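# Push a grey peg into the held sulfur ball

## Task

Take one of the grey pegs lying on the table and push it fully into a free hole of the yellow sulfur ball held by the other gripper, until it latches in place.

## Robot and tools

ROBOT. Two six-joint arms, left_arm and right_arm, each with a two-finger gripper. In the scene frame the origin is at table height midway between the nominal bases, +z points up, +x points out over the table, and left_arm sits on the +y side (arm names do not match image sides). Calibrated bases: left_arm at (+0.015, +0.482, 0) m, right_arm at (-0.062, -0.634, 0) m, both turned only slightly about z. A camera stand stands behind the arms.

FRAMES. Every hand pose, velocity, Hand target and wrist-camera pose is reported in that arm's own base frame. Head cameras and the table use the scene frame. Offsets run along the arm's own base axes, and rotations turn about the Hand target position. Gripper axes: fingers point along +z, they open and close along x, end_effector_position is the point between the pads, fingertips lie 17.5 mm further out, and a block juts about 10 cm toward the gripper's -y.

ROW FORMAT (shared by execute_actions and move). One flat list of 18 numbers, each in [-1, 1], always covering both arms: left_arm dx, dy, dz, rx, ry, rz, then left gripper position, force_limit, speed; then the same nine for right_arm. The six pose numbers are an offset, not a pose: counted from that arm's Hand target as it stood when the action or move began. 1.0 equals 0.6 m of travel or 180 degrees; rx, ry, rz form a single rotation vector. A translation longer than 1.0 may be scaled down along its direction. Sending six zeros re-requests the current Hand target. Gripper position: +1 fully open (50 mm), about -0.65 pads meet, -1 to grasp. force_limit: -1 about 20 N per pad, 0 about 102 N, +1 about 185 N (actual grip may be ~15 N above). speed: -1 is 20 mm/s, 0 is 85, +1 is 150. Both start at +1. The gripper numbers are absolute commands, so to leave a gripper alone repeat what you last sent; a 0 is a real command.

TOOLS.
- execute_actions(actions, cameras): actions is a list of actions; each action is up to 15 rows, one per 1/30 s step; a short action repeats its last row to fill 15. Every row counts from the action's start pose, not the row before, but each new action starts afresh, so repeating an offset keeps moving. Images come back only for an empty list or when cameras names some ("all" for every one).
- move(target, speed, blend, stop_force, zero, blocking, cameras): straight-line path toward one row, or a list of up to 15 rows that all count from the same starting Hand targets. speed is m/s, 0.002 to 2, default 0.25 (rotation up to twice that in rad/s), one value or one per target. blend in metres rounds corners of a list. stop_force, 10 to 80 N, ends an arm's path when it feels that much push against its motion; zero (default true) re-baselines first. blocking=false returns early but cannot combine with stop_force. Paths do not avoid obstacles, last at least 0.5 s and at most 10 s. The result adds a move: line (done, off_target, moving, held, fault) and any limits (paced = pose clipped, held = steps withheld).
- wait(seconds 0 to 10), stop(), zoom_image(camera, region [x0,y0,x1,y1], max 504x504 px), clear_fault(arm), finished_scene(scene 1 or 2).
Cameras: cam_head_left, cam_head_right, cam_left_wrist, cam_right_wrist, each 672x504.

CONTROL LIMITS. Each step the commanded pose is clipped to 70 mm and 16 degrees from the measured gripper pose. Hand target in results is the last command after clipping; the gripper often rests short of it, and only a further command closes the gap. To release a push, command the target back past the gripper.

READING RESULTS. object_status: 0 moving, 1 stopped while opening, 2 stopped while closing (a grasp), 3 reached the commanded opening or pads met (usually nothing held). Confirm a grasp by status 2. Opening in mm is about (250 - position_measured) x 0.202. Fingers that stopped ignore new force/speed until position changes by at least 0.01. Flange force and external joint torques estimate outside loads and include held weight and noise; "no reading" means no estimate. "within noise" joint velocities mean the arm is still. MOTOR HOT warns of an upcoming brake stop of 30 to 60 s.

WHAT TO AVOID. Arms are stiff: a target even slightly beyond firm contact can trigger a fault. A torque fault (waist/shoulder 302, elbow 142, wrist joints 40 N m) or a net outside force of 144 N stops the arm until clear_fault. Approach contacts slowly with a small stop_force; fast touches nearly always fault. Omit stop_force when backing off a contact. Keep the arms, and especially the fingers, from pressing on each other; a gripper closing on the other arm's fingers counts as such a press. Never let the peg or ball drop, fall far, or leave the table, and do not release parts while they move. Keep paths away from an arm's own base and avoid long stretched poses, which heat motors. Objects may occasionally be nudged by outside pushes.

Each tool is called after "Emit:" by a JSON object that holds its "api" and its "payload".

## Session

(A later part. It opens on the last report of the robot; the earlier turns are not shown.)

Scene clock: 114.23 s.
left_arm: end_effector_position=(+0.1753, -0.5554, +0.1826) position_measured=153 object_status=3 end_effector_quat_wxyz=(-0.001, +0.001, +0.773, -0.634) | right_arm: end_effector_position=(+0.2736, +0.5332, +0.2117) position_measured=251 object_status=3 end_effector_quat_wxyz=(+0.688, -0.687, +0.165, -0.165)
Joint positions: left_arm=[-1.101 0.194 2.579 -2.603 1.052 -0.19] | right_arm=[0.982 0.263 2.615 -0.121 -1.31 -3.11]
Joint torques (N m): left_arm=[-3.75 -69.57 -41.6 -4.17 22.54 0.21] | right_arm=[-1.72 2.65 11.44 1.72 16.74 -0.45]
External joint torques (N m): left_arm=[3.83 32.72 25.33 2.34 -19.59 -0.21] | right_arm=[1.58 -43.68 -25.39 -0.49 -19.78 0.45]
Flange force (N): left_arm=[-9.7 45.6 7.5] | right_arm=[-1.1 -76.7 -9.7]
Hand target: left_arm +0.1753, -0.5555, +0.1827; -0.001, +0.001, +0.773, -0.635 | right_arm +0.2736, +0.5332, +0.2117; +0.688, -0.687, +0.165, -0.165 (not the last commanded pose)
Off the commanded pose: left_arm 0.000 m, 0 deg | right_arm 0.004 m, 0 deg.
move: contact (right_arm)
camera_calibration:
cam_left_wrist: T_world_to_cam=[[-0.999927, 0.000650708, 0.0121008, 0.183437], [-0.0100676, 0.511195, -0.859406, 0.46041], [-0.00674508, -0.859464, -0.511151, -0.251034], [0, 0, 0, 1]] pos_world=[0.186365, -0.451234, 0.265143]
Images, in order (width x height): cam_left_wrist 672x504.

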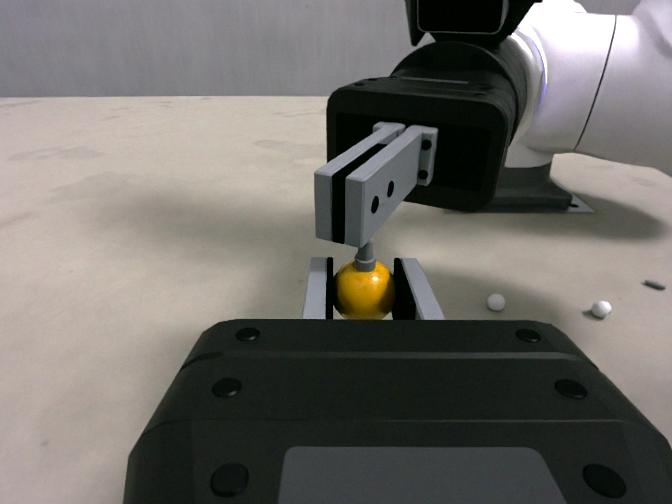

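Emit:
{"api": "move", "payload": {"target": [0,0,0,0,0,0,-0.192157,1,1,0,0,-0.0025,0,0,0,-0.7,-0.5,-0.5], "speed": 0.002, "stop_force": 80, "zero": false, "cameras": ["cam_left_wrist"]}}

Emit:
{"api": "zoom_image", "payload": {"camera": "cam_left_wrist", "region": [315, 205, 415, 325]}}

Scene clock: 115.80 s.
left_arm: end_effector_position=(+0.1753, -0.5555, +0.1827) position_measured=153 object_status=3 end_effector_quat_wxyz=(-0.001, +0.001, +0.773, -0.635) | right_arm: end_effector_position=(+0.2736, +0.5332, +0.2110) position_measured=251 object_status=3 end_effector_quat_wxyz=(+0.688, -0.687, +0.165, -0.165)
Joint positions: left_arm=[-1.101 0.194 2.579 -2.603 1.052 -0.19] | right_arm=[0.982 0.266 2.615 -0.121 -1.313 -3.111]
Joint torques (N m): left_arm=[-4.1 -80.55 -50.18 -4.89 28.6 0.18] | right_arm=[-2.54 14.22 19.41 1.78 22.85 -0.64]
External joint torques (N m): left_arm=[4.09 43.87 33.76 3.04 -25.65 -0.18] | right_arm=[2.43 -55.65 -33.18 -0.57 -25.9 0.64]
Flange force (N): left_arm=[-10.0 62.8 11.9] | right_arm=[-2.9 -95.7 -11.1]
Hand target: left_arm +0.1753, -0.5555, +0.1827; -0.001, +0.001, +0.773, -0.635 | right_arm +0.2736, +0.5332, +0.2110; +0.688, -0.687, +0.165, -0.165 (not the last commanded pose)
Off the commanded pose: left_arm 0.000 m, 0 deg | right_arm 0.001 m, 0 deg.
move: contact (right_arm)
camera_calibration:
cam_left_wrist: T_world_to_cam=[[-0.999927, 0.000653601, 0.0121002, 0.183437], [-0.0100671, 0.511004, -0.85952, 0.46044], [-0.00674501, -0.859578, -0.510959, -0.251085], [0, 0, 0, 1]] pos_world=[0.186365, -0.451234, 0.265243]
Images, in order (width x height): cam_left_wrist 672x504.

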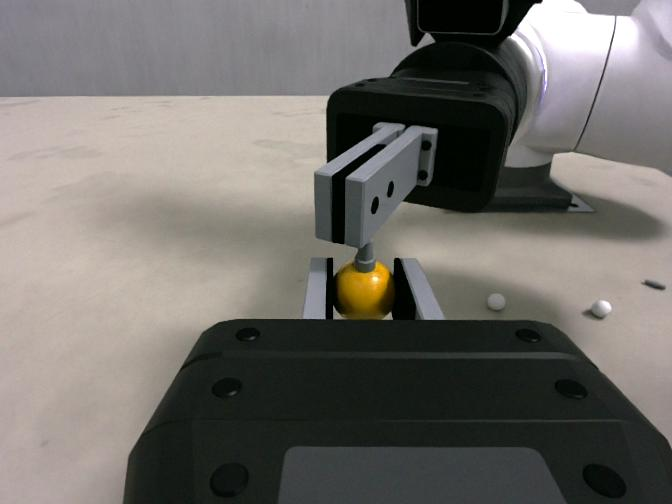

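Scaled by 4.200 from the camera's 672x504 image, which has a finer 960x720 frame.

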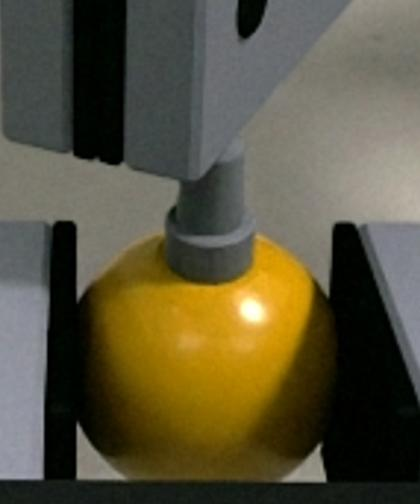

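Emit:
{"api": "move", "payload": {"target": [0,0,0,0,0,0,-0.192157,1,1,0,0,0.02,0,0,0,-0.7,-0.5,-0.5], "speed": 0.02, "cameras": ["cam_left_wrist"]}}

Emit:
{"api": "zoom_image", "payload": {"camera": "cam_left_wrist", "region": [325, 215, 405, 325]}}

Scene clock: 117.20 s.
left_arm: end_effector_position=(+0.1753, -0.5555, +0.1827) position_measured=153 object_status=3 end_effector_quat_wxyz=(-0.001, +0.001, +0.773, -0.635) | right_arm: end_effector_position=(+0.2736, +0.5332, +0.2230) position_measured=251 object_status=3 end_effector_quat_wxyz=(+0.688, -0.687, +0.165, -0.165)
Joint positions: left_arm=[-1.101 0.194 2.579 -2.603 1.052 -0.19] | right_arm=[0.982 0.229 2.611 -0.123 -1.272 -3.105]
Joint torques (N m): left_arm=[-1.5 -34.44 -14.26 -2.17 3.07 0.14] | right_arm=[0.59 -34.47 -16.3 1.57 -2.65 -0.11]
External joint torques (N m): left_arm=[1.53 -2.36 -1.98 0.34 -0.12 -0.14] | right_arm=[-0.57 -5.03 0.85 -0.19 -0.4 0.11]
Flange force (N): left_arm=[-6.0 -8.0 -3.5] | right_arm=[2.6 -13.7 -6.9]
Hand target: left_arm +0.1753, -0.5555, +0.1827; -0.001, +0.001, +0.773, -0.635 | right_arm +0.2736, +0.5332, +0.2230; +0.688, -0.687, +0.165, -0.165
Off the commanded pose: left_arm 0.000 m, 0 deg | right_arm 0.000 m, 0 deg.
move: done
camera_calibration:
cam_left_wrist: T_world_to_cam=[[-0.999927, 0.000569699, 0.0120486, 0.183413], [-0.0100666, 0.510885, -0.85959, 0.460405], [-0.00664516, -0.859649, -0.510842, -0.251167], [0, 0, 0, 1]] pos_world=[0.186365, -0.451234, 0.265243]
Images, in order (width x height): cam_left_wrist 672x504.

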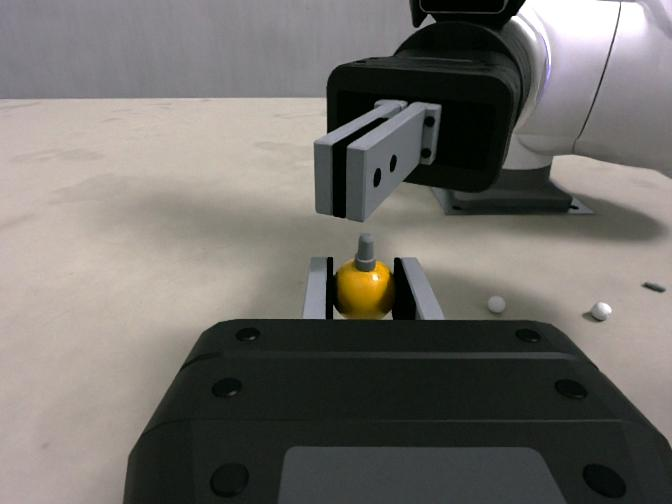

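Scaled by 4.582 from the camera's 672x504 image, which has a finer 960x720 frame.

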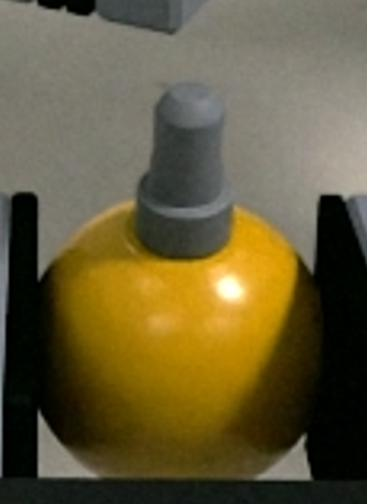

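Emit:
{"api": "move", "payload": {"target": [[0,0,0,0,0,0,-0.192157,1,1,-0.0515,-0.0795,0,0,0,0,-0.2,0.5,0],[0,0,0,0,0,0,-0.192157,1,1,-0.0515,-0.0795,-0.0275,0,0,0,-0.2,0.5,0],[0,0,0,0,0,0,-0.192157,1,1,-0.0137,-0.0052,-0.0275,0,0,0,-0.2,0.5,0]], "speed": 0.06, "cameras": ["cam_left_wrist"]}}

Emit:
{"api": "zoom_image", "payload": {"camera": "cam_left_wrist", "region": [315, 205, 415, 325]}}

Scene clock: 121.97 s.
left_arm: end_effector_position=(+0.1753, -0.5555, +0.1827) position_measured=153 object_status=3 end_effector_quat_wxyz=(-0.001, +0.001, +0.773, -0.635) | right_arm: end_effector_position=(+0.2654, +0.5301, +0.2065) position_measured=182 object_status=3 end_effector_quat_wxyz=(+0.688, -0.687, +0.165, -0.165)
Joint positions: left_arm=[-1.101 0.194 2.579 -2.603 1.052 -0.19] | right_arm=[0.999 0.275 2.628 -0.103 -1.335 -3.117]
Joint torques (N m): left_arm=[-1.88 -34.2 -14.41 -2.14 3.14 0.06] | right_arm=[0.18 -36.7 -13.52 1.32 -2.77 -0.14]
External joint torques (N m): left_arm=[1.88 -2.55 -1.86 0.31 -0.19 -0.06] | right_arm=[-0.25 -4.62 0.7 -0.23 -0.27 0.14]
Flange force (N): left_arm=[-6.5 -8.3 -4.3] | right_arm=[1.8 -13.7 -5.3]
Hand target: left_arm +0.1753, -0.5555, +0.1827; -0.001, +0.001, +0.773, -0.635 | right_arm +0.2654, +0.5301, +0.2065; +0.688, -0.687, +0.165, -0.165
Off the commanded pose: left_arm 0.000 m, 0 deg | right_arm 0.000 m, 0 deg.
move: done
Images, in order (width x height): cam_left_wrist 672x504.

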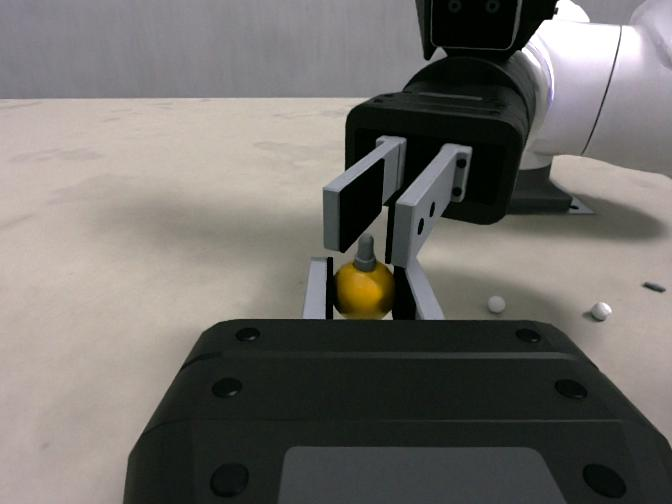

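Scaled by 4.200 from the camera's 672x504 image, which has a finer 960x720 frame.

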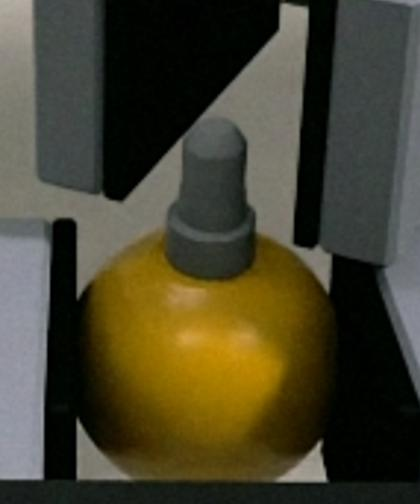

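Emit:
{"api": "move", "payload": {"target": [0,0,0,0,0,0,-0.192157,1,1,0.003,0.006,0,0,0,0,-0.2,0.5,0], "speed": 0.03}}

Emit:
{"api": "move", "payload": {"target": [0,0,0,0,0,0,-0.192157,1,1,0,0,0,0,0,0,-1,-0.2,-0.9], "speed": 0.03, "cameras": ["cam_left_wrist"]}}

Emit:
{"api": "zoom_image", "payload": {"camera": "cam_left_wrist", "region": [315, 205, 415, 325]}}

Scene clock: 123.03 s.
left_arm: end_effector_position=(+0.1753, -0.5555, +0.1827) position_measured=153 object_status=3 end_effector_quat_wxyz=(-0.001, +0.001, +0.773, -0.635) | right_arm: end_effector_position=(+0.2672, +0.5337, +0.2065) position_measured=182 object_status=3 end_effector_quat_wxyz=(+0.688, -0.687, +0.165, -0.165)
Joint positions: left_arm=[-1.101 0.194 2.579 -2.603 1.052 -0.19] | right_arm=[1.001 0.278 2.621 -0.102 -1.331 -3.117]
Joint torques (N m): left_arm=[-1.88 -34.54 -14.36 -2.16 3.04 0.1] | right_arm=[0.57 -36.56 -13.56 1.33 -3 -0.08]
External joint torques (N m): left_arm=[1.96 -2.25 -1.95 0.32 -0.09 -0.09] | right_arm=[-0.61 -5.26 0.47 -0.21 -0.04 0.08]
Flange force (N): left_arm=[-7.1 -7.4 -3.9] | right_arm=[2.9 -16.3 -5.2]
Hand target: left_arm +0.1753, -0.5555, +0.1827; -0.001, +0.001, +0.773, -0.635 | right_arm +0.2672, +0.5337, +0.2065; +0.688, -0.687, +0.165, -0.165
Off the commanded pose: left_arm 0.000 m, 0 deg | right_arm 0.000 m, 0 deg.
move: done

Scene clock: 123.67 s.
left_arm: end_effector_position=(+0.1752, -0.5554, +0.1827) position_measured=153 object_status=3 end_effector_quat_wxyz=(-0.001, +0.001, +0.773, -0.635) | right_arm: end_effector_position=(+0.2673, +0.5337, +0.2065) position_measured=235 object_status=2 end_effector_quat_wxyz=(+0.688, -0.687, +0.165, -0.165)
Joint positions: left_arm=[-1.101 0.194 2.579 -2.603 1.052 -0.19] | right_arm=[1.001 0.278 2.621 -0.101 -1.331 -3.117]
Joint torques (N m): left_arm=[0.88 -33.71 -16.42 -3.46 2.76 0.1] | right_arm=[3.62 -36.71 -13.74 -0.24 -3.05 -0.02]
External joint torques (N m): left_arm=[-0.91 -2.95 0.2 1.64 0.19 -0.1] | right_arm=[-3.63 -5.37 0.69 1.35 0.01 0.02]
Flange force (N): left_arm=[-0.9 -8.5 -5.9] | right_arm=[7.4 -16.6 -6.2]
Hand target: left_arm +0.1753, -0.5555, +0.1827; -0.001, +0.001, +0.773, -0.635 | right_arm +0.2672, +0.5337, +0.2065; +0.688, -0.687, +0.165, -0.165
Off the commanded pose: left_arm 0.000 m, 0 deg | right_arm 0.000 m, 0 deg.
move: done
camera_calibration:
cam_left_wrist: T_world_to_cam=[[-0.999928, 0.000705021, 0.0120144, 0.183483], [-0.00996709, 0.511004, -0.85952, 0.460422], [-0.0067454, -0.859578, -0.51096, -0.251085], [0, 0, 0, 1]] pos_world=[0.186365, -0.451234, 0.265243]
Images, in order (width x height): cam_left_wrist 672x504.

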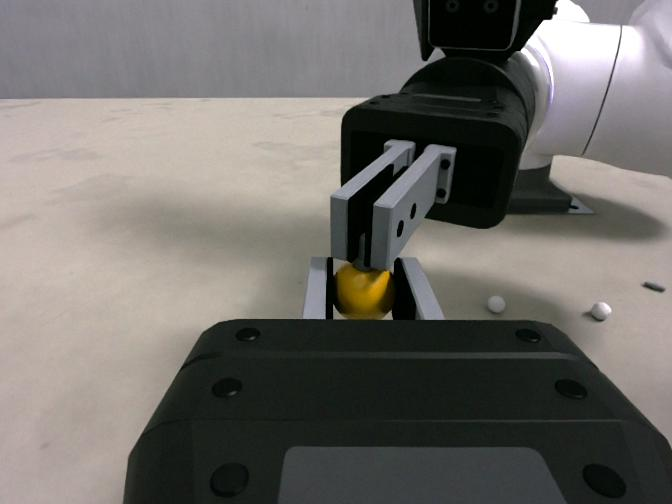

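Scaled by 4.200 from the camera's 672x504 image, which has a finer 960x720 frame.

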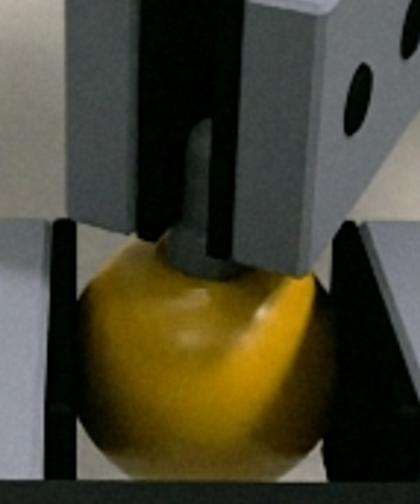

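Emit:
{"api": "move", "payload": {"target": [0,0,0,0,0,0,-0.192157,1,1,0,0,0.005,0,0,0,-1,-0.2,-0.9], "speed": 0.003, "stop_force": 22, "cameras": ["cam_left_wrist"]}}

Emit:
{"api": "zoom_image", "payload": {"camera": "cam_left_wrist", "region": [315, 205, 415, 325]}}

Scene clock: 125.67 s.
left_arm: end_effector_position=(+0.1753, -0.5555, +0.1827) position_measured=153 object_status=3 end_effector_quat_wxyz=(-0.001, +0.001, +0.773, -0.635) | right_arm: end_effector_position=(+0.2672, +0.5337, +0.2095) position_measured=235 object_status=2 end_effector_quat_wxyz=(+0.688, -0.687, +0.165, -0.165)
Joint positions: left_arm=[-1.101 0.194 2.579 -2.603 1.052 -0.19] | right_arm=[1.001 0.268 2.62 -0.102 -1.32 -3.116]
Joint torques (N m): left_arm=[-0.16 -33.46 -14.41 -2.63 2.59 0.09] | right_arm=[2.1 -37.07 -14.27 0.71 -3.25 -0.07]
External joint torques (N m): left_arm=[0.13 -3.12 -1.84 0.8 0.36 -0.08] | right_arm=[-2.22 -4.42 0.71 0.46 0.21 0.08]
Flange force (N): left_arm=[-3.0 -9.1 -3.6] | right_arm=[5.8 -14.3 -5.2]
Hand target: left_arm +0.1753, -0.5555, +0.1827; -0.001, +0.001, +0.773, -0.635 | right_arm +0.2672, +0.5337, +0.2095; +0.688, -0.687, +0.165, -0.165
Off the commanded pose: left_arm 0.000 m, 0 deg | right_arm 0.000 m, 0 deg.
move: done
camera_calibration:
cam_left_wrist: T_world_to_cam=[[-0.999927, 0.000568659, 0.0120486, 0.183412], [-0.0100668, 0.510929, -0.859564, 0.460418], [-0.0066448, -0.859623, -0.510886, -0.251143], [0, 0, 0, 1]] pos_world=[0.186365, -0.451234, 0.265243]
Images, in order (width x height): cam_left_wrist 672x504.

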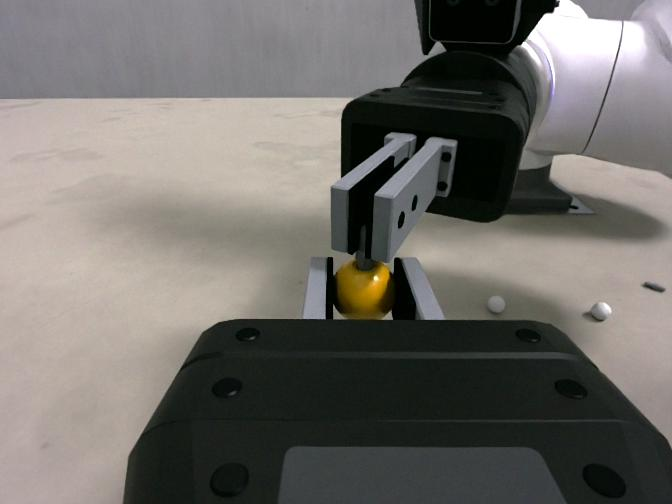

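Scaled by 4.200 from the camera's 672x504 image, which has a finer 960x720 frame.

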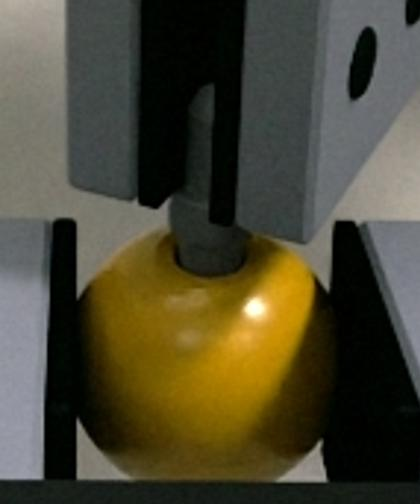

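Emit:
{"api": "move", "payload": {"target": [[0,0,0,0,0,0,-0.192157,1,1,0,0,-0.0083,0,0,0,-1,-0.2,-0.9],[0,0,0,0,0,0,-0.192157,1,1,0,0.0017,-0.0083,0,0,0,-1,-0.2,-0.9],[0,0,0,0,0,0,-0.192157,1,1,0,-0.0017,-0.0083,0,0,0,-1,-0.2,-0.9],[0,0,0,0,0,0,-0.192157,1,1,0,0,-0.0083,0,0,0,-1,-0.2,-0.9],[0,0,0,0,0,0,-0.192157,1,1,0.0017,0,-0.0083,0,0,0,-1,-0.2,-0.9],[0,0,0,0,0,0,-0.192157,1,1,-0.0017,0,-0.0083,0,0,0,-1,-0.2,-0.9],[0,0,0,0,0,0,-0.192157,1,1,0,0,-0.0083,0,0,0,-1,-0.2,-0.9]], "speed": 0.004, "cameras": ["cam_left_wrist"]}}

Emit:
{"api": "zoom_image", "payload": {"camera": "cam_left_wrist", "region": [315, 205, 415, 325]}}

Scene clock: 132.77 s.
left_arm: end_effector_position=(+0.1753, -0.5554, +0.1827) position_measured=153 object_status=3 end_effector_quat_wxyz=(-0.001, +0.001, +0.773, -0.635) | right_arm: end_effector_position=(+0.2671, +0.5337, +0.2046) position_measured=235 object_status=2 end_effector_quat_wxyz=(+0.688, -0.687, +0.165, -0.165)
Joint positions: left_arm=[-1.101 0.194 2.579 -2.603 1.052 -0.19] | right_arm=[1.001 0.284 2.622 -0.101 -1.338 -3.118]
Joint torques (N m): left_arm=[0.47 -55.94 -33.04 -4.97 14.7 0.06] | right_arm=[2.41 -13.23 3.13 -0.09 9.25 -0.13]
External joint torques (N m): left_arm=[-0.46 19.22 16.84 3.15 -11.76 -0.06] | right_arm=[-2.32 -29.02 -15.85 1.15 -12.28 0.13]
Flange force (N): left_arm=[-1.8 25.7 2.8] | right_arm=[4.9 -54.1 -6.8]
Hand target: left_arm +0.1753, -0.5555, +0.1827; -0.001, +0.001, +0.773, -0.635 | right_arm +0.2672, +0.5337, +0.2045; +0.688, -0.687, +0.165, -0.165
Off the commanded pose: left_arm 0.000 m, 0 deg | right_arm 0.000 m, 0 deg.
move: done
camera_calibration:
cam_left_wrist: T_world_to_cam=[[-0.999926, 0.000518292, 0.0121344, 0.183467], [-0.0101665, 0.510884, -0.85959, 0.460424], [-0.00664477, -0.85965, -0.510841, -0.251167], [0, 0, 0, 1]] pos_world=[0.186465, -0.451234, 0.265243]
Images, in order (width x height): cam_left_wrist 672x504.

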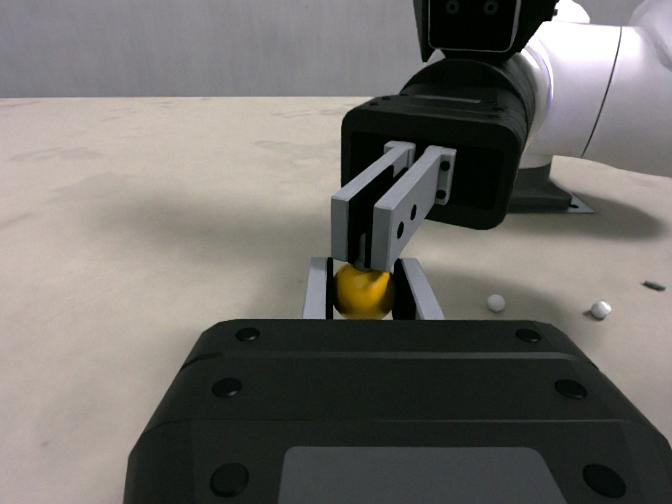

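Scaled by 4.200 from the camera's 672x504 image, which has a finer 960x720 frame.

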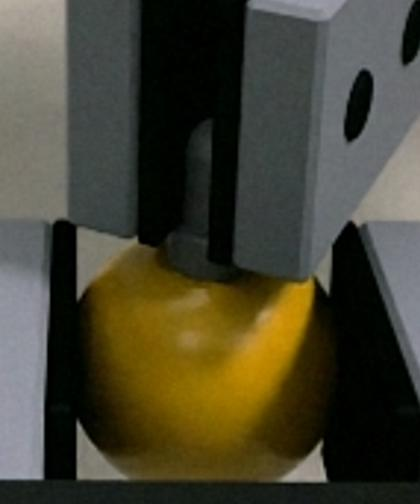

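Emit:
{"api": "move", "payload": {"target": [0,0,0,0,0,0,-0.192157,1,1,0,0,0.0067,0,0,0,-1,-0.2,-0.9], "speed": 0.004, "cameras": ["cam_left_wrist"]}}

Emit:
{"api": "zoom_image", "payload": {"camera": "cam_left_wrist", "region": [315, 205, 415, 325]}}

Scene clock: 134.60 s.
left_arm: end_effector_position=(+0.1753, -0.5555, +0.1828) position_measured=153 object_status=3 end_effector_quat_wxyz=(-0.001, +0.001, +0.773, -0.635) | right_arm: end_effector_position=(+0.2672, +0.5337, +0.2085) position_measured=235 object_status=2 end_effector_quat_wxyz=(+0.688, -0.687, +0.165, -0.165)
Joint positions: left_arm=[-1.101 0.194 2.579 -2.603 1.052 -0.19] | right_arm=[1.001 0.272 2.62 -0.102 -1.324 -3.117]
Joint torques (N m): left_arm=[-0.4 -33.32 -15.42 -2.91 2.62 0.07] | right_arm=[2.9 -37.42 -14.75 0.34 -3.2 -0.01]
External joint torques (N m): left_arm=[0.42 -3.34 -0.71 1.09 0.31 -0.07] | right_arm=[-2.85 -4.37 1.45 0.79 0.16 0.01]
Flange force (N): left_arm=[-3.5 -9.0 -6.3] | right_arm=[6.7 -13.7 -6.6]
Hand target: left_arm +0.1753, -0.5555, +0.1827; -0.001, +0.001, +0.773, -0.635 | right_arm +0.2672, +0.5337, +0.2085; +0.688, -0.687, +0.165, -0.165
Off the commanded pose: left_arm 0.000 m, 0 deg | right_arm 0.000 m, 0 deg.
move: done
camera_calibration:
cam_left_wrist: T_world_to_cam=[[-0.999928, 0.000621838, 0.0119629, 0.183458], [-0.00996678, 0.510812, -0.859635, 0.460451], [-0.00664533, -0.859692, -0.510769, -0.251155], [0, 0, 0, 1]] pos_world=[0.186365, -0.451234, 0.265343]
Images, in order (width x height): cam_left_wrist 672x504.

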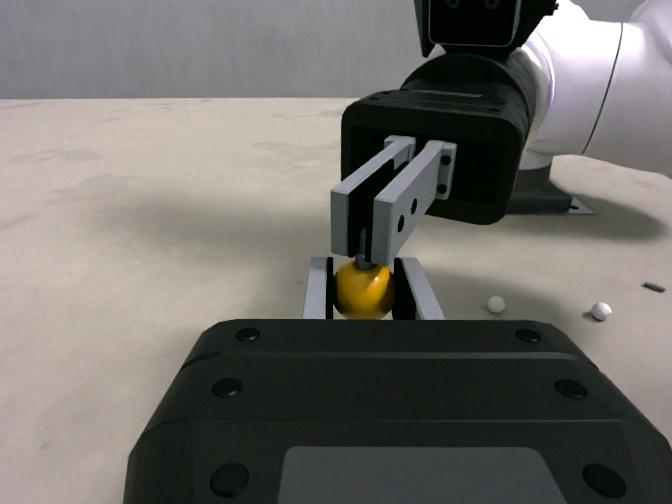

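Scaled by 4.200 from the camera's 672x504 image, which has a finer 960x720 frame.

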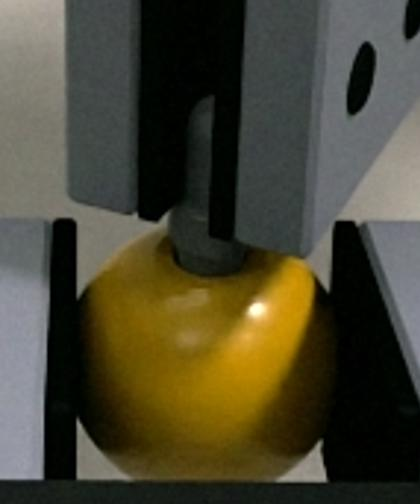

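Emit:
{"api": "move", "payload": {"target": [[0,0,0,0,0,0,-0.192157,1,1,0,0,-0.0067,0,0,0,-1,-0.2,-0.9],[0,0,0,0,0,0,-0.192157,1,1,0,0,-0.0032,0,0,0,-1,-0.2,-0.9]], "speed": 0.004}}

Emit:
{"api": "move", "payload": {"target": [0,0,0,0,0,0,-0.192157,1,1,0,0,0,0,0,0,-0.2,0.5,-0.9], "speed": 0.02}}

Emit:
{"api": "move", "payload": {"target": [[0,0,0,0,0,0,-0.192157,1,1,-0.0757,-0.1485,0,0,0,0,-0.2,0.5,-0.9],[0,0,0,0,0,0,-0.192157,1,1,-0.152,-0.038,-0.0374,0,0,-0.239,-0.2,0.5,-0.9]], "speed": 0.12, "blend": 0.01, "cameras": ["cam_left_wrist","cam_right_wrist"]}}

Emit:
{"api": "zoom_image", "payload": {"camera": "cam_right_wrist", "region": [300, 150, 400, 270]}}

Emit:
{"api": "zoom_image", "payload": {"camera": "cam_left_wrist", "region": [325, 215, 405, 325]}}

Scene clock: 138.33 s.
left_arm: end_effector_position=(+0.1753, -0.5555, +0.1827) position_measured=153 object_status=3 end_effector_quat_wxyz=(-0.001, +0.001, +0.773, -0.635) | right_arm: end_effector_position=(+0.2672, +0.5337, +0.2065) position_measured=235 object_status=2 end_effector_quat_wxyz=(+0.688, -0.687, +0.165, -0.165)
Joint positions: left_arm=[-1.101 0.194 2.579 -2.603 1.052 -0.19] | right_arm=[1.001 0.278 2.621 -0.102 -1.33 -3.117]
Joint torques (N m): left_arm=[1.31 -31.42 -15.9 -3.61 1.52 0.03] | right_arm=[4.41 -40.38 -15 -0.85 -4.26 -0.07]
External joint torques (N m): left_arm=[-1.26 -5.39 -0.43 1.77 1.43 -0.03] | right_arm=[-4.6 -1.46 1.93 1.98 1.22 0.07]
Flange force (N): left_arm=[0.3 -11.7 -8.5] | right_arm=[8.4 -8.1 -4.2]
Hand target: left_arm +0.1753, -0.5555, +0.1827; -0.001, +0.001, +0.773, -0.635 | right_arm +0.2672, +0.5337, +0.2066; +0.688, -0.687, +0.165, -0.165
Off the commanded pose: left_arm 0.000 m, 0 deg | right_arm 0.000 m, 0 deg.
move: done

Scene clock: 138.97 s.
left_arm: end_effector_position=(+0.1753, -0.5555, +0.1827) position_measured=153 object_status=3 end_effector_quat_wxyz=(-0.001, +0.001, +0.773, -0.635) | right_arm: end_effector_position=(+0.2672, +0.5337, +0.2066) position_measured=182 object_status=0 end_effector_quat_wxyz=(+0.688, -0.687, +0.165, -0.165)
Joint positions: left_arm=[-1.101 0.194 2.579 -2.603 1.052 -0.19] | right_arm=[1.001 0.278 2.621 -0.102 -1.33 -3.117]
Joint torques (N m): left_arm=[-1.55 -34.41 -14.6 -2.17 3.1 0.07] | right_arm=[0.4 -36.85 -14.05 1.28 -2.89 -0.1]
External joint torques (N m): left_arm=[1.6 -2.21 -1.64 0.34 -0.16 -0.07] | right_arm=[-0.52 -4.88 0.98 -0.16 -0.15 0.11]
Flange force (N): left_arm=[-5.8 -7.3 -3.8] | right_arm=[2.4 -14.6 -5.9]
Hand target: left_arm +0.1753, -0.5555, +0.1827; -0.001, +0.001, +0.773, -0.635 | right_arm +0.2672, +0.5337, +0.2066; +0.688, -0.687, +0.165, -0.165
Off the commanded pose: left_arm 0.000 m, 0 deg | right_arm 0.000 m, 0 deg.
move: done

Scene clock: 143.37 s.
left_arm: end_effector_position=(+0.1753, -0.5555, +0.1827) position_measured=153 object_status=3 end_effector_quat_wxyz=(-0.001, +0.001, +0.773, -0.635) | right_arm: end_effector_position=(+0.1760, +0.5109, +0.1842) position_measured=182 object_status=3 end_effector_quat_wxyz=(+0.580, -0.579, +0.405, -0.406)
Joint positions: left_arm=[-1.101 0.194 2.579 -2.603 1.052 -0.19] | right_arm=[1.721 0.424 2.415 1.38 -1.513 -3.438]
Joint torques (N m): left_arm=[-2.13 -34.3 -14.43 -2.11 3.11 0.12] | right_arm=[0.52 -56.32 -18.93 -0.19 -2.8 -0.14]
External joint torques (N m): left_arm=[2.1 -2.23 -1.75 0.29 -0.17 -0.12] | right_arm=[-0.45 -5.01 1.37 -0.46 -0.11 0.14]
Flange force (N): left_arm=[-7.2 -7.4 -4.3] | right_arm=[6.7 -11.0 1.3]
Hand target: left_arm +0.1753, -0.5555, +0.1827; -0.001, +0.001, +0.773, -0.635 | right_arm +0.1760, +0.5109, +0.1842; +0.579, -0.579, +0.405, -0.406
Off the commanded pose: left_arm 0.000 m, 0 deg | right_arm 0.000 m, 0 deg.
move: done
camera_calibration:
cam_right_wrist: T_world_to_cam=[[0.334729, -0.94215, 0.0175944, 0.429801], [-0.301205, -0.124668, -0.945375, 0.313447], [0.892878, 0.311145, -0.325511, -0.128331], [0, 0, 0, 1]] pos_world=[0.0651291, 0.483943, 0.24699]
Images, in order (width x height): cam_left_wrist 672x504, cam_right_wrist 672x504.

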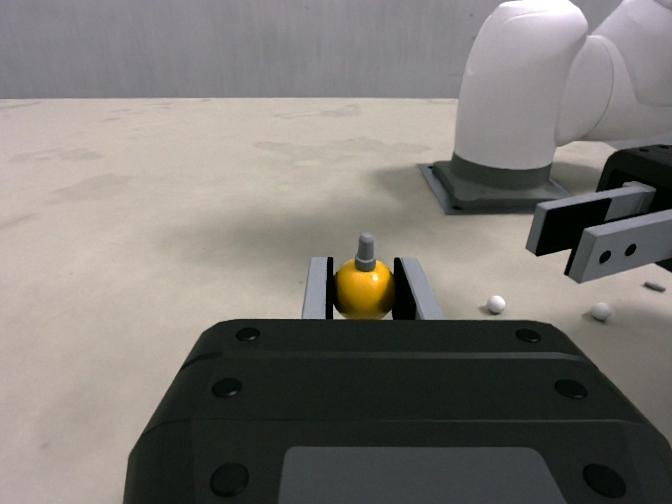

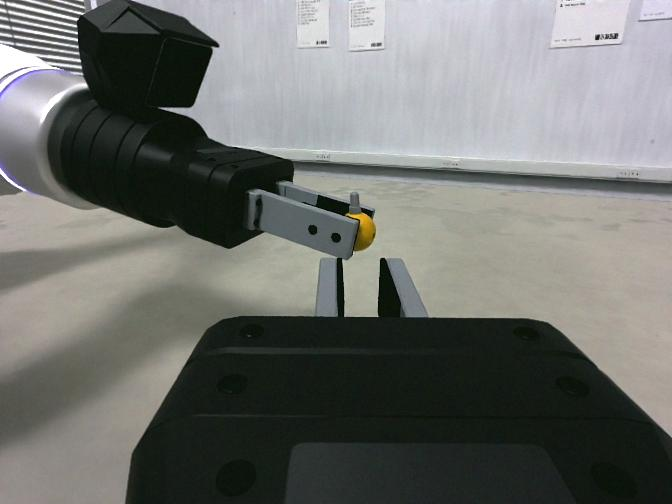

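Scaled by 4.200 from the camera's 672x504 image, which has a finer 960x720 frame.

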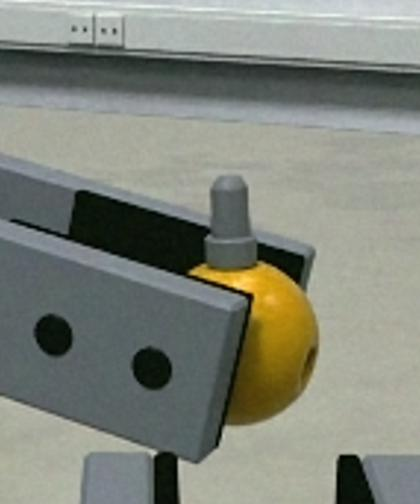

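Scaled by 4.582 from the camera's 672x504 image, which has a finer 960x720 frame.

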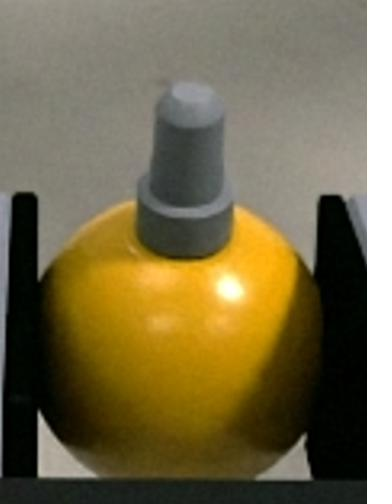

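Emit:
{"api": "zoom_image", "payload": {"camera": "cam_right_wrist", "region": [336, 184, 384, 256]}}

Scaled by 7.000 from the camera's 672x504 image, which has a finer 960x720 frame.

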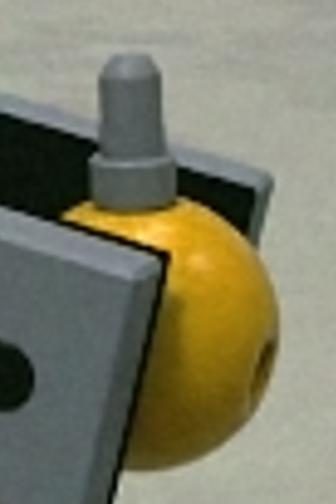

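Emit:
{"api": "move", "payload": {"target": [[0,0,0,0,0,0,-0.192157,1,1,0,0,0.093,0,0,0,-0.7,-0.5,-0.5],[0,0,0,0,0,0,-0.192157,1,1,0.1627,0.0372,0.068,0,0,0.239,-0.7,-0.5,-0.5]], "speed": 0.12, "blend": 0.01, "cameras": ["cam_left_wrist"]}}

Emit:
{"api": "zoom_image", "payload": {"camera": "cam_left_wrist", "region": [315, 165, 435, 285]}}

Scene clock: 149.47 s.
left_arm: end_effector_position=(+0.1753, -0.5555, +0.1827) position_measured=153 object_status=3 end_effector_quat_wxyz=(-0.001, +0.001, +0.773, -0.635) | right_arm: end_effector_position=(+0.2736, +0.5332, +0.2250) position_measured=251 object_status=3 end_effector_quat_wxyz=(+0.688, -0.687, +0.165, -0.165)
Joint positions: left_arm=[-1.101 0.194 2.579 -2.603 1.052 -0.19] | right_arm=[0.982 0.223 2.61 -0.123 -1.266 -3.104]
Joint torques (N m): left_arm=[-1.79 -34.21 -14.5 -2.17 3.11 0.05] | right_arm=[0.42 -33.5 -16.53 1.54 -2.88 -0.1]
External joint torques (N m): left_arm=[1.83 -2.32 -1.86 0.32 -0.16 -0.05] | right_arm=[-0.5 -5.83 0.73 -0.1 -0.17 0.1]
Flange force (N): left_arm=[-6.5 -7.7 -3.9] | right_arm=[2.0 -16.8 -7.3]
Hand target: left_arm +0.1753, -0.5555, +0.1827; -0.001, +0.001, +0.773, -0.635 | right_arm +0.2736, +0.5332, +0.2250; +0.688, -0.687, +0.165, -0.165
Off the commanded pose: left_arm 0.000 m, 0 deg | right_arm 0.000 m, 0 deg.
move: done
Images, in order (width x height): cam_left_wrist 672x504.

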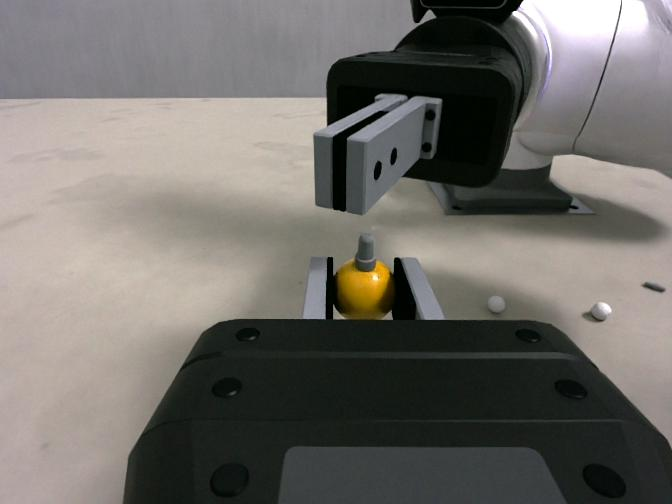

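Scaled by 4.200 from the camera's 672x504 image, which has a finer 960x720 frame.

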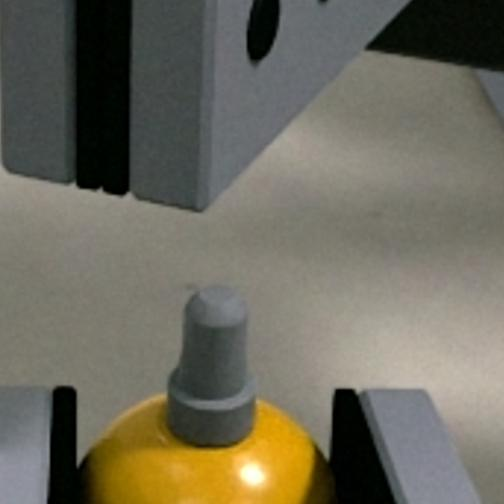

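Emit:
{"api": "move", "payload": {"target": [0,0,0,0,0,0,-0.192157,1,1,0,0,-0.0175,0,0,0,-0.7,-0.5,-0.5], "speed": 0.02}}

Emit:
{"api": "move", "payload": {"target": [0,0,0,0,0,0,-0.192157,1,1,0,0,-0.0112,0,0,0,-0.7,-0.5,-0.5], "speed": 0.002, "stop_force": 78}}

Emit:
{"api": "move", "payload": {"target": [0,0,0,0,0,0,-0.192157,1,1,0,0,-0.001,0,0,0,-0.7,-0.5,-0.5], "speed": 0.002, "cameras": ["cam_left_wrist"]}}

Emit:
{"api": "zoom_image", "payload": {"camera": "cam_left_wrist", "region": [315, 205, 415, 325]}}

Scene clock: 150.97 s.
left_arm: end_effector_position=(+0.1753, -0.5555, +0.1827) position_measured=153 object_status=3 end_effector_quat_wxyz=(-0.001, +0.001, +0.773, -0.635) | right_arm: end_effector_position=(+0.2736, +0.5332, +0.2145) position_measured=251 object_status=3 end_effector_quat_wxyz=(+0.688, -0.687, +0.165, -0.165)
Joint positions: left_arm=[-1.101 0.194 2.579 -2.603 1.052 -0.19] | right_arm=[0.982 0.255 2.614 -0.122 -1.301 -3.109]
Joint torques (N m): left_arm=[-1.39 -33.98 -14.52 -2.14 3.11 0.11] | right_arm=[0.18 -35.77 -15.18 1.52 -2.87 -0.13]
External joint torques (N m): left_arm=[1.4 -2.67 -1.78 0.31 -0.16 -0.1] | right_arm=[-0.26 -5.5 0.87 -0.24 -0.19 0.13]
Flange force (N): left_arm=[-5.1 -8.7 -3.9] | right_arm=[1.8 -16.1 -6.7]
Hand target: left_arm +0.1753, -0.5555, +0.1827; -0.001, +0.001, +0.773, -0.635 | right_arm +0.2736, +0.5332, +0.2145; +0.688, -0.687, +0.165, -0.165
Off the commanded pose: left_arm 0.000 m, 0 deg | right_arm 0.000 m, 0 deg.
move: done

Scene clock: 153.37 s.
left_arm: end_effector_position=(+0.1753, -0.5554, +0.1826) position_measured=153 object_status=3 end_effector_quat_wxyz=(-0.001, +0.001, +0.773, -0.634) | right_arm: end_effector_position=(+0.2737, +0.5333, +0.2109) position_measured=251 object_status=3 end_effector_quat_wxyz=(+0.688, -0.687, +0.165, -0.165)
Joint positions: left_arm=[-1.101 0.194 2.579 -2.603 1.052 -0.19] | right_arm=[0.982 0.266 2.615 -0.121 -1.314 -3.111]
Joint torques (N m): left_arm=[-4.54 -80.67 -50.17 -4.83 28.78 0.22] | right_arm=[-2.98 14.85 19.92 1.91 23.03 -0.6]
External joint torques (N m): left_arm=[4.46 44 33.84 3 -25.83 -0.22] | right_arm=[2.86 -56.24 -33.64 -0.7 -26.07 0.6]
Flange force (N): left_arm=[-10.9 62.7 11.6] | right_arm=[-3.8 -97.1 -10.8]
Hand target: left_arm +0.1753, -0.5555, +0.1827; -0.001, +0.001, +0.773, -0.635 | right_arm +0.2737, +0.5333, +0.2109; +0.688, -0.687, +0.165, -0.165 (not the last commanded pose)
Off the commanded pose: left_arm 0.000 m, 0 deg | right_arm 0.003 m, 0 deg.
move: contact (right_arm)

Scene clock: 154.07 s.
left_arm: end_effector_position=(+0.1753, -0.5555, +0.1827) position_measured=153 object_status=3 end_effector_quat_wxyz=(-0.001, +0.001, +0.773, -0.635) | right_arm: end_effector_position=(+0.2737, +0.5333, +0.2104) position_measured=251 object_status=3 end_effector_quat_wxyz=(+0.688, -0.687, +0.165, -0.165)
Joint positions: left_arm=[-1.101 0.194 2.579 -2.603 1.052 -0.19] | right_arm=[0.982 0.268 2.615 -0.121 -1.316 -3.111]
Joint torques (N m): left_arm=[-5.24 -89.62 -56.93 -5.29 33.66 0.21] | right_arm=[-3.07 24.41 26.09 1.98 27.89 -0.76]
External joint torques (N m): left_arm=[5.26 52.99 40.82 3.48 -30.73 -0.2] | right_arm=[3.15 -66 -39.68 -0.8 -30.93 0.76]
Flange force (N): left_arm=[-12.4 76.9 14.1] | right_arm=[-3.9 -113.0 -12.4]
Hand target: left_arm +0.1753, -0.5555, +0.1827; -0.001, +0.001, +0.773, -0.635 | right_arm +0.2737, +0.5333, +0.2103; +0.688, -0.687, +0.165, -0.165
Off the commanded pose: left_arm 0.000 m, 0 deg | right_arm 0.000 m, 0 deg.
move: done
camera_calibration:
cam_left_wrist: T_world_to_cam=[[-0.999927, 0.000653601, 0.0121002, 0.183437], [-0.0100671, 0.511004, -0.85952, 0.46044], [-0.00674501, -0.859578, -0.510959, -0.251085], [0, 0, 0, 1]] pos_world=[0.186365, -0.451234, 0.265243]
Images, in order (width x height): cam_left_wrist 672x504.

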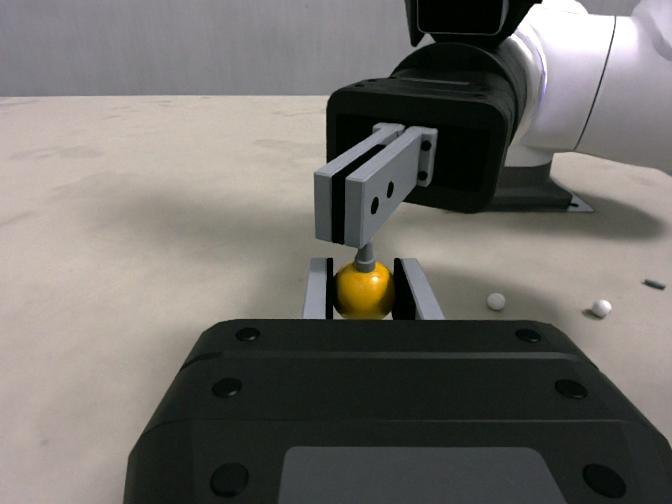

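Scaled by 4.200 from the camera's 672x504 image, which has a finer 960x720 frame.

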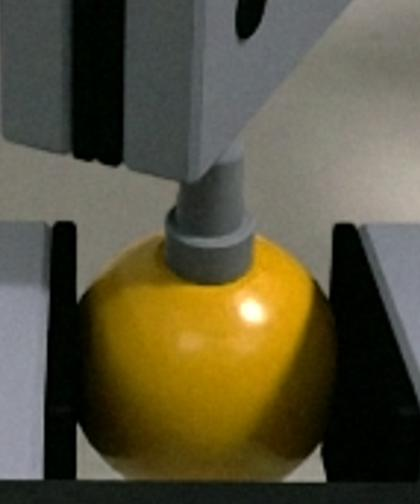

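Emit:
{"api": "zoom_image", "payload": {"camera": "cam_left_wrist", "region": [346, 240, 386, 280]}}

Scaled by 12.600 from the camera's 672x504 image, which has a finer 960x720 frame.

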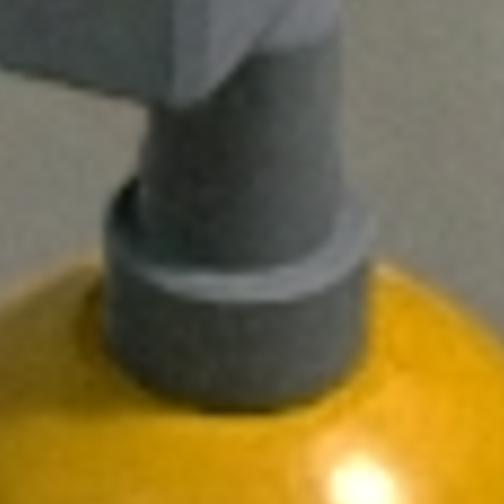

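Emit:
{"api": "move", "payload": {"target": [0,0,0,0,0,0,-0.192157,1,1,0,0,-0.0008,0,0,0,-0.7,-0.5,-0.5], "speed": 0.002}}

Scene clock: 157.67 s.
left_arm: end_effector_position=(+0.1753, -0.5555, +0.1827) position_measured=153 object_status=3 end_effector_quat_wxyz=(-0.001, +0.001, +0.773, -0.635) | right_arm: end_effector_position=(+0.2737, +0.5333, +0.2099) position_measured=251 object_status=3 end_effector_quat_wxyz=(+0.688, -0.687, +0.165, -0.165)
Joint positions: left_arm=[-1.101 0.194 2.579 -2.603 1.052 -0.19] | right_arm=[0.982 0.27 2.615 -0.121 -1.318 -3.111]
Joint torques (N m): left_arm=[-5.65 -97.54 -62.67 -5.7 37.7 0.23] | right_arm=[-3.83 33.16 32.13 2.19 32.04 -0.85]
External joint torques (N m): left_arm=[5.66 60.73 46.37 3.87 -34.75 -0.23] | right_arm=[3.9 -74.69 -45.58 -1.02 -35.07 0.85]
Flange force (N): left_arm=[-13.2 89.1 17.4] | right_arm=[-5.1 -127.9 -12.6]
Hand target: left_arm +0.1753, -0.5555, +0.1827; -0.001, +0.001, +0.773, -0.635 | right_arm +0.2737, +0.5333, +0.2098; +0.688, -0.687, +0.165, -0.165
Off the commanded pose: left_arm 0.000 m, 0 deg | right_arm 0.000 m, 0 deg.
move: done

Emit:
{"api": "move", "payload": {"target": [0,0,0,0,0,0,-0.192157,1,1,0,0,0.0225,0,0,0,-0.7,-0.5,-0.5], "speed": 0.02, "cameras": ["cam_left_wrist"]}}

Emit:
{"api": "zoom_image", "payload": {"camera": "cam_left_wrist", "region": [325, 215, 405, 325]}}

Emit:
{"api": "zoom_image", "payload": {"camera": "cam_left_wrist", "region": [346, 230, 386, 280]}}

Scene clock: 161.40 s.
left_arm: end_effector_position=(+0.1753, -0.5555, +0.1827) position_measured=153 object_status=3 end_effector_quat_wxyz=(-0.001, +0.001, +0.773, -0.635) | right_arm: end_effector_position=(+0.2737, +0.5333, +0.2233) position_measured=251 object_status=3 end_effector_quat_wxyz=(+0.688, -0.687, +0.165, -0.165)
Joint positions: left_arm=[-1.101 0.194 2.579 -2.603 1.052 -0.19] | right_arm=[0.982 0.228 2.611 -0.123 -1.272 -3.105]
Joint torques (N m): left_arm=[-2 -34.72 -14.39 -2.17 3.08 0.08] | right_arm=[0.48 -34.46 -16.43 1.6 -3.01 -0.07]
External joint torques (N m): left_arm=[2 -2.02 -1.87 0.35 -0.13 -0.08] | right_arm=[-0.41 -5.11 1.01 -0.22 -0.03 0.08]
Flange force (N): left_arm=[-7.3 -6.8 -3.7] | right_arm=[2.1 -15.1 -6.9]
Hand target: left_arm +0.1753, -0.5555, +0.1827; -0.001, +0.001, +0.773, -0.635 | right_arm +0.2737, +0.5333, +0.2233; +0.688, -0.687, +0.165, -0.165
Off the commanded pose: left_arm 0.000 m, 0 deg | right_arm 0.000 m, 0 deg.
move: done
camera_calibration:
cam_left_wrist: T_world_to_cam=[[-0.999928, 0.000621106, 0.0119629, 0.183459], [-0.00996657, 0.510886, -0.859591, 0.460387], [-0.00664555, -0.859648, -0.510843, -0.251166], [0, 0, 0, 1]] pos_world=[0.186365, -0.451234, 0.265243]
Images, in order (width x height): cam_left_wrist 672x504.

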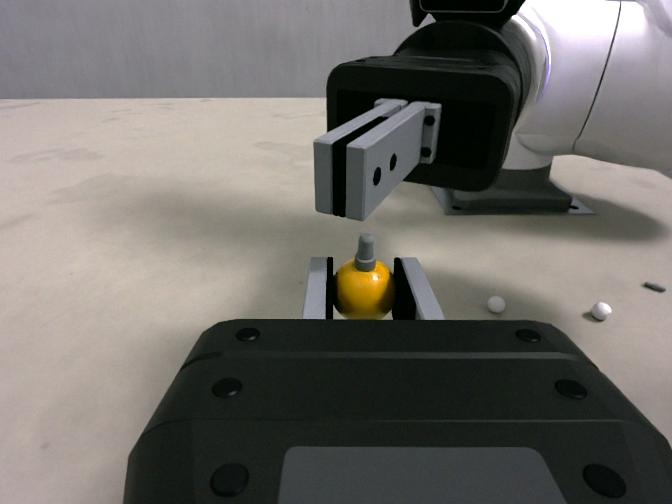

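Scaled by 4.582 from the camera's 672x504 image, which has a finer 960x720 frame.

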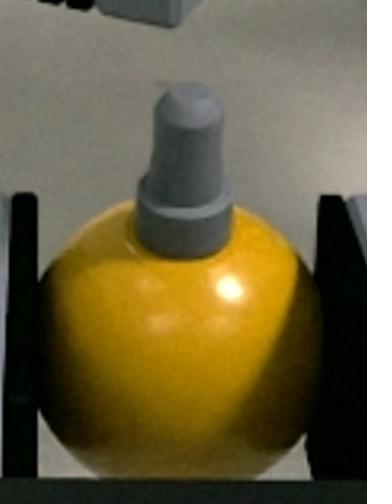

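Scaled by 10.080 from the camera's 672x504 image, which has a finer 960x720 frame.

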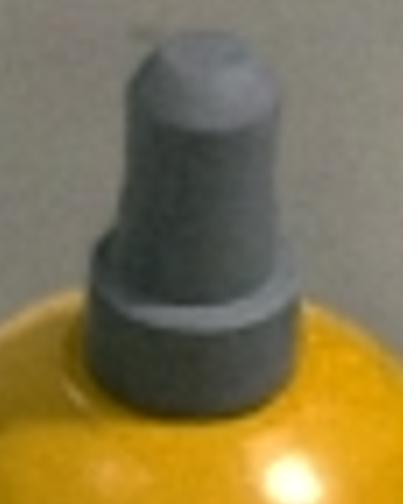

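Emit:
{"api": "move", "payload": {"target": [[0,0,0,0,0,0,-0.192157,1,1,-0.0515,-0.0795,0,0,0,0,-0.2,0.5,0],[0,0,0,0,0,0,-0.192157,1,1,-0.0515,-0.0795,-0.028,0,0,0,-0.2,0.5,0],[0,0,0,0,0,0,-0.192157,1,1,-0.0108,0.0007,-0.028,0,0,0,-0.2,0.5,0]], "speed": 0.08}}

Emit:
{"api": "move", "payload": {"target": [0,0,0,0,0,0,-0.192157,1,1,0,0,0,0,0,0,-1,0.3,-0.9], "speed": 0.03}}

Emit:
{"api": "move", "payload": {"target": [0,0,0,0,0,0,-0.192157,1,1,0,0,0.004,0,0,0,-1,0.3,-0.9], "speed": 0.003, "stop_force": 25, "cameras": ["cam_left_wrist"]}}

Emit:
{"api": "zoom_image", "payload": {"camera": "cam_left_wrist", "region": [315, 205, 415, 325]}}

Scene clock: 164.80 s.
left_arm: end_effector_position=(+0.1753, -0.5555, +0.1827) position_measured=153 object_status=3 end_effector_quat_wxyz=(-0.001, +0.001, +0.773, -0.635) | right_arm: end_effector_position=(+0.2672, +0.5336, +0.2065) position_measured=182 object_status=3 end_effector_quat_wxyz=(+0.688, -0.687, +0.165, -0.165)
Joint positions: left_arm=[-1.101 0.194 2.579 -2.603 1.052 -0.19] | right_arm=[1.001 0.278 2.621 -0.102 -1.331 -3.117]
Joint torques (N m): left_arm=[-1.94 -34.27 -14.28 -2.15 3.11 0.14] | right_arm=[0.42 -35.92 -14.2 1.3 -2.76 -0.09]
External joint torques (N m): left_arm=[1.92 -2.4 -2.08 0.31 -0.16 -0.14] | right_arm=[-0.41 -6.13 1.17 -0.2 -0.28 0.09]
Flange force (N): left_arm=[-7.0 -8.2 -3.9] | right_arm=[2.2 -18.0 -7.3]
Hand target: left_arm +0.1753, -0.5555, +0.1827; -0.001, +0.001, +0.773, -0.635 | right_arm +0.2672, +0.5337, +0.2065; +0.688, -0.687, +0.165, -0.165
Off the commanded pose: left_arm 0.000 m, 0 deg | right_arm 0.000 m, 0 deg.
move: done

Scene clock: 165.47 s.
left_arm: end_effector_position=(+0.1752, -0.5554, +0.1827) position_measured=153 object_status=3 end_effector_quat_wxyz=(-0.001, +0.001, +0.773, -0.635) | right_arm: end_effector_position=(+0.2672, +0.5337, +0.2065) position_measured=238 object_status=2 end_effector_quat_wxyz=(+0.688, -0.687, +0.165, -0.165)
Joint positions: left_arm=[-1.101 0.194 2.579 -2.603 1.052 -0.19] | right_arm=[1.001 0.278 2.621 -0.101 -1.331 -3.117]
Joint torques (N m): left_arm=[0.98 -33.69 -16.63 -3.57 2.67 0.11] | right_arm=[4.08 -37.57 -13.99 -0.35 -3.12 -0.06]
External joint torques (N m): left_arm=[-1.03 -3.03 0.48 1.76 0.27 -0.11] | right_arm=[-4.11 -4.56 0.8 1.47 0.07 0.06]
Flange force (N): left_arm=[-0.7 -8.4 -6.5] | right_arm=[8.6 -14.3 -5.8]
Hand target: left_arm +0.1753, -0.5555, +0.1827; -0.001, +0.001, +0.773, -0.635 | right_arm +0.2672, +0.5337, +0.2065; +0.688, -0.687, +0.165, -0.165
Off the commanded pose: left_arm 0.000 m, 0 deg | right_arm 0.000 m, 0 deg.
move: done

Scene clock: 166.90 s.
left_arm: end_effector_position=(+0.1753, -0.5555, +0.1827) position_measured=153 object_status=3 end_effector_quat_wxyz=(-0.001, +0.001, +0.773, -0.635) | right_arm: end_effector_position=(+0.2672, +0.5337, +0.2089) position_measured=238 object_status=2 end_effector_quat_wxyz=(+0.688, -0.687, +0.165, -0.165)
Joint positions: left_arm=[-1.101 0.194 2.579 -2.603 1.052 -0.19] | right_arm=[1.001 0.27 2.62 -0.102 -1.323 -3.116]
Joint torques (N m): left_arm=[-0.11 -33.47 -14.43 -2.79 2.55 0.12] | right_arm=[1.59 -37.18 -14.12 0.66 -3.28 -0.05]
External joint torques (N m): left_arm=[0.11 -3.4 -1.79 0.97 0.39 -0.12] | right_arm=[-1.52 -4.64 0.66 0.49 0.23 0.05]
Flange force (N): left_arm=[-3.3 -9.8 -4.3] | right_arm=[3.4 -15.1 -5.0]
Hand target: left_arm +0.1753, -0.5555, +0.1827; -0.001, +0.001, +0.773, -0.635 | right_arm +0.2672, +0.5337, +0.2089; +0.688, -0.687, +0.165, -0.165
Off the commanded pose: left_arm 0.000 m, 0 deg | right_arm 0.000 m, 0 deg.
move: done
camera_calibration:
cam_left_wrist: T_world_to_cam=[[-0.999927, 0.000654424, 0.0121001, 0.183437], [-0.0100671, 0.51093, -0.859563, 0.460418], [-0.0067448, -0.859622, -0.510886, -0.251125], [0, 0, 0, 1]] pos_world=[0.186365, -0.451234, 0.265243]
Images, in order (width x height): cam_left_wrist 672x504.

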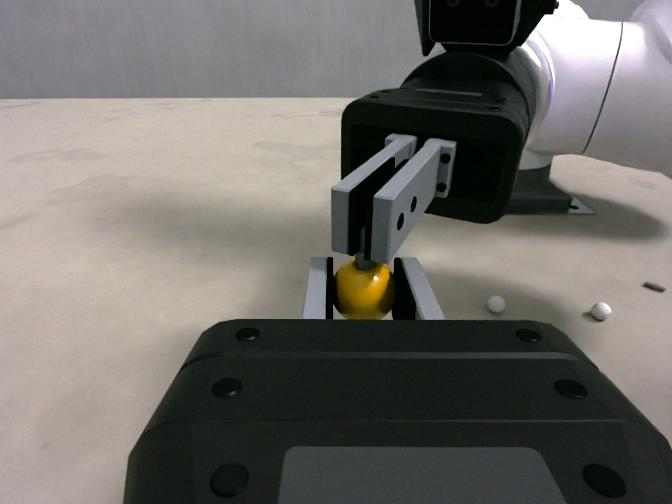

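Scaled by 4.200 from the camera's 672x504 image, which has a finer 960x720 frame.

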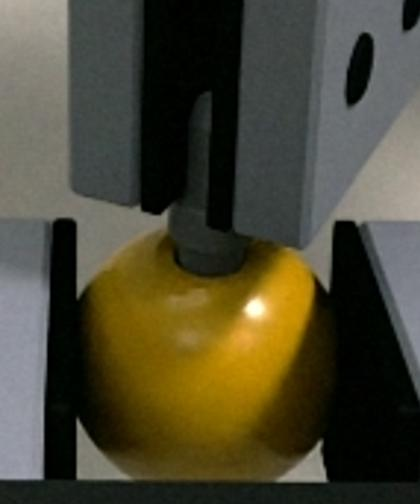

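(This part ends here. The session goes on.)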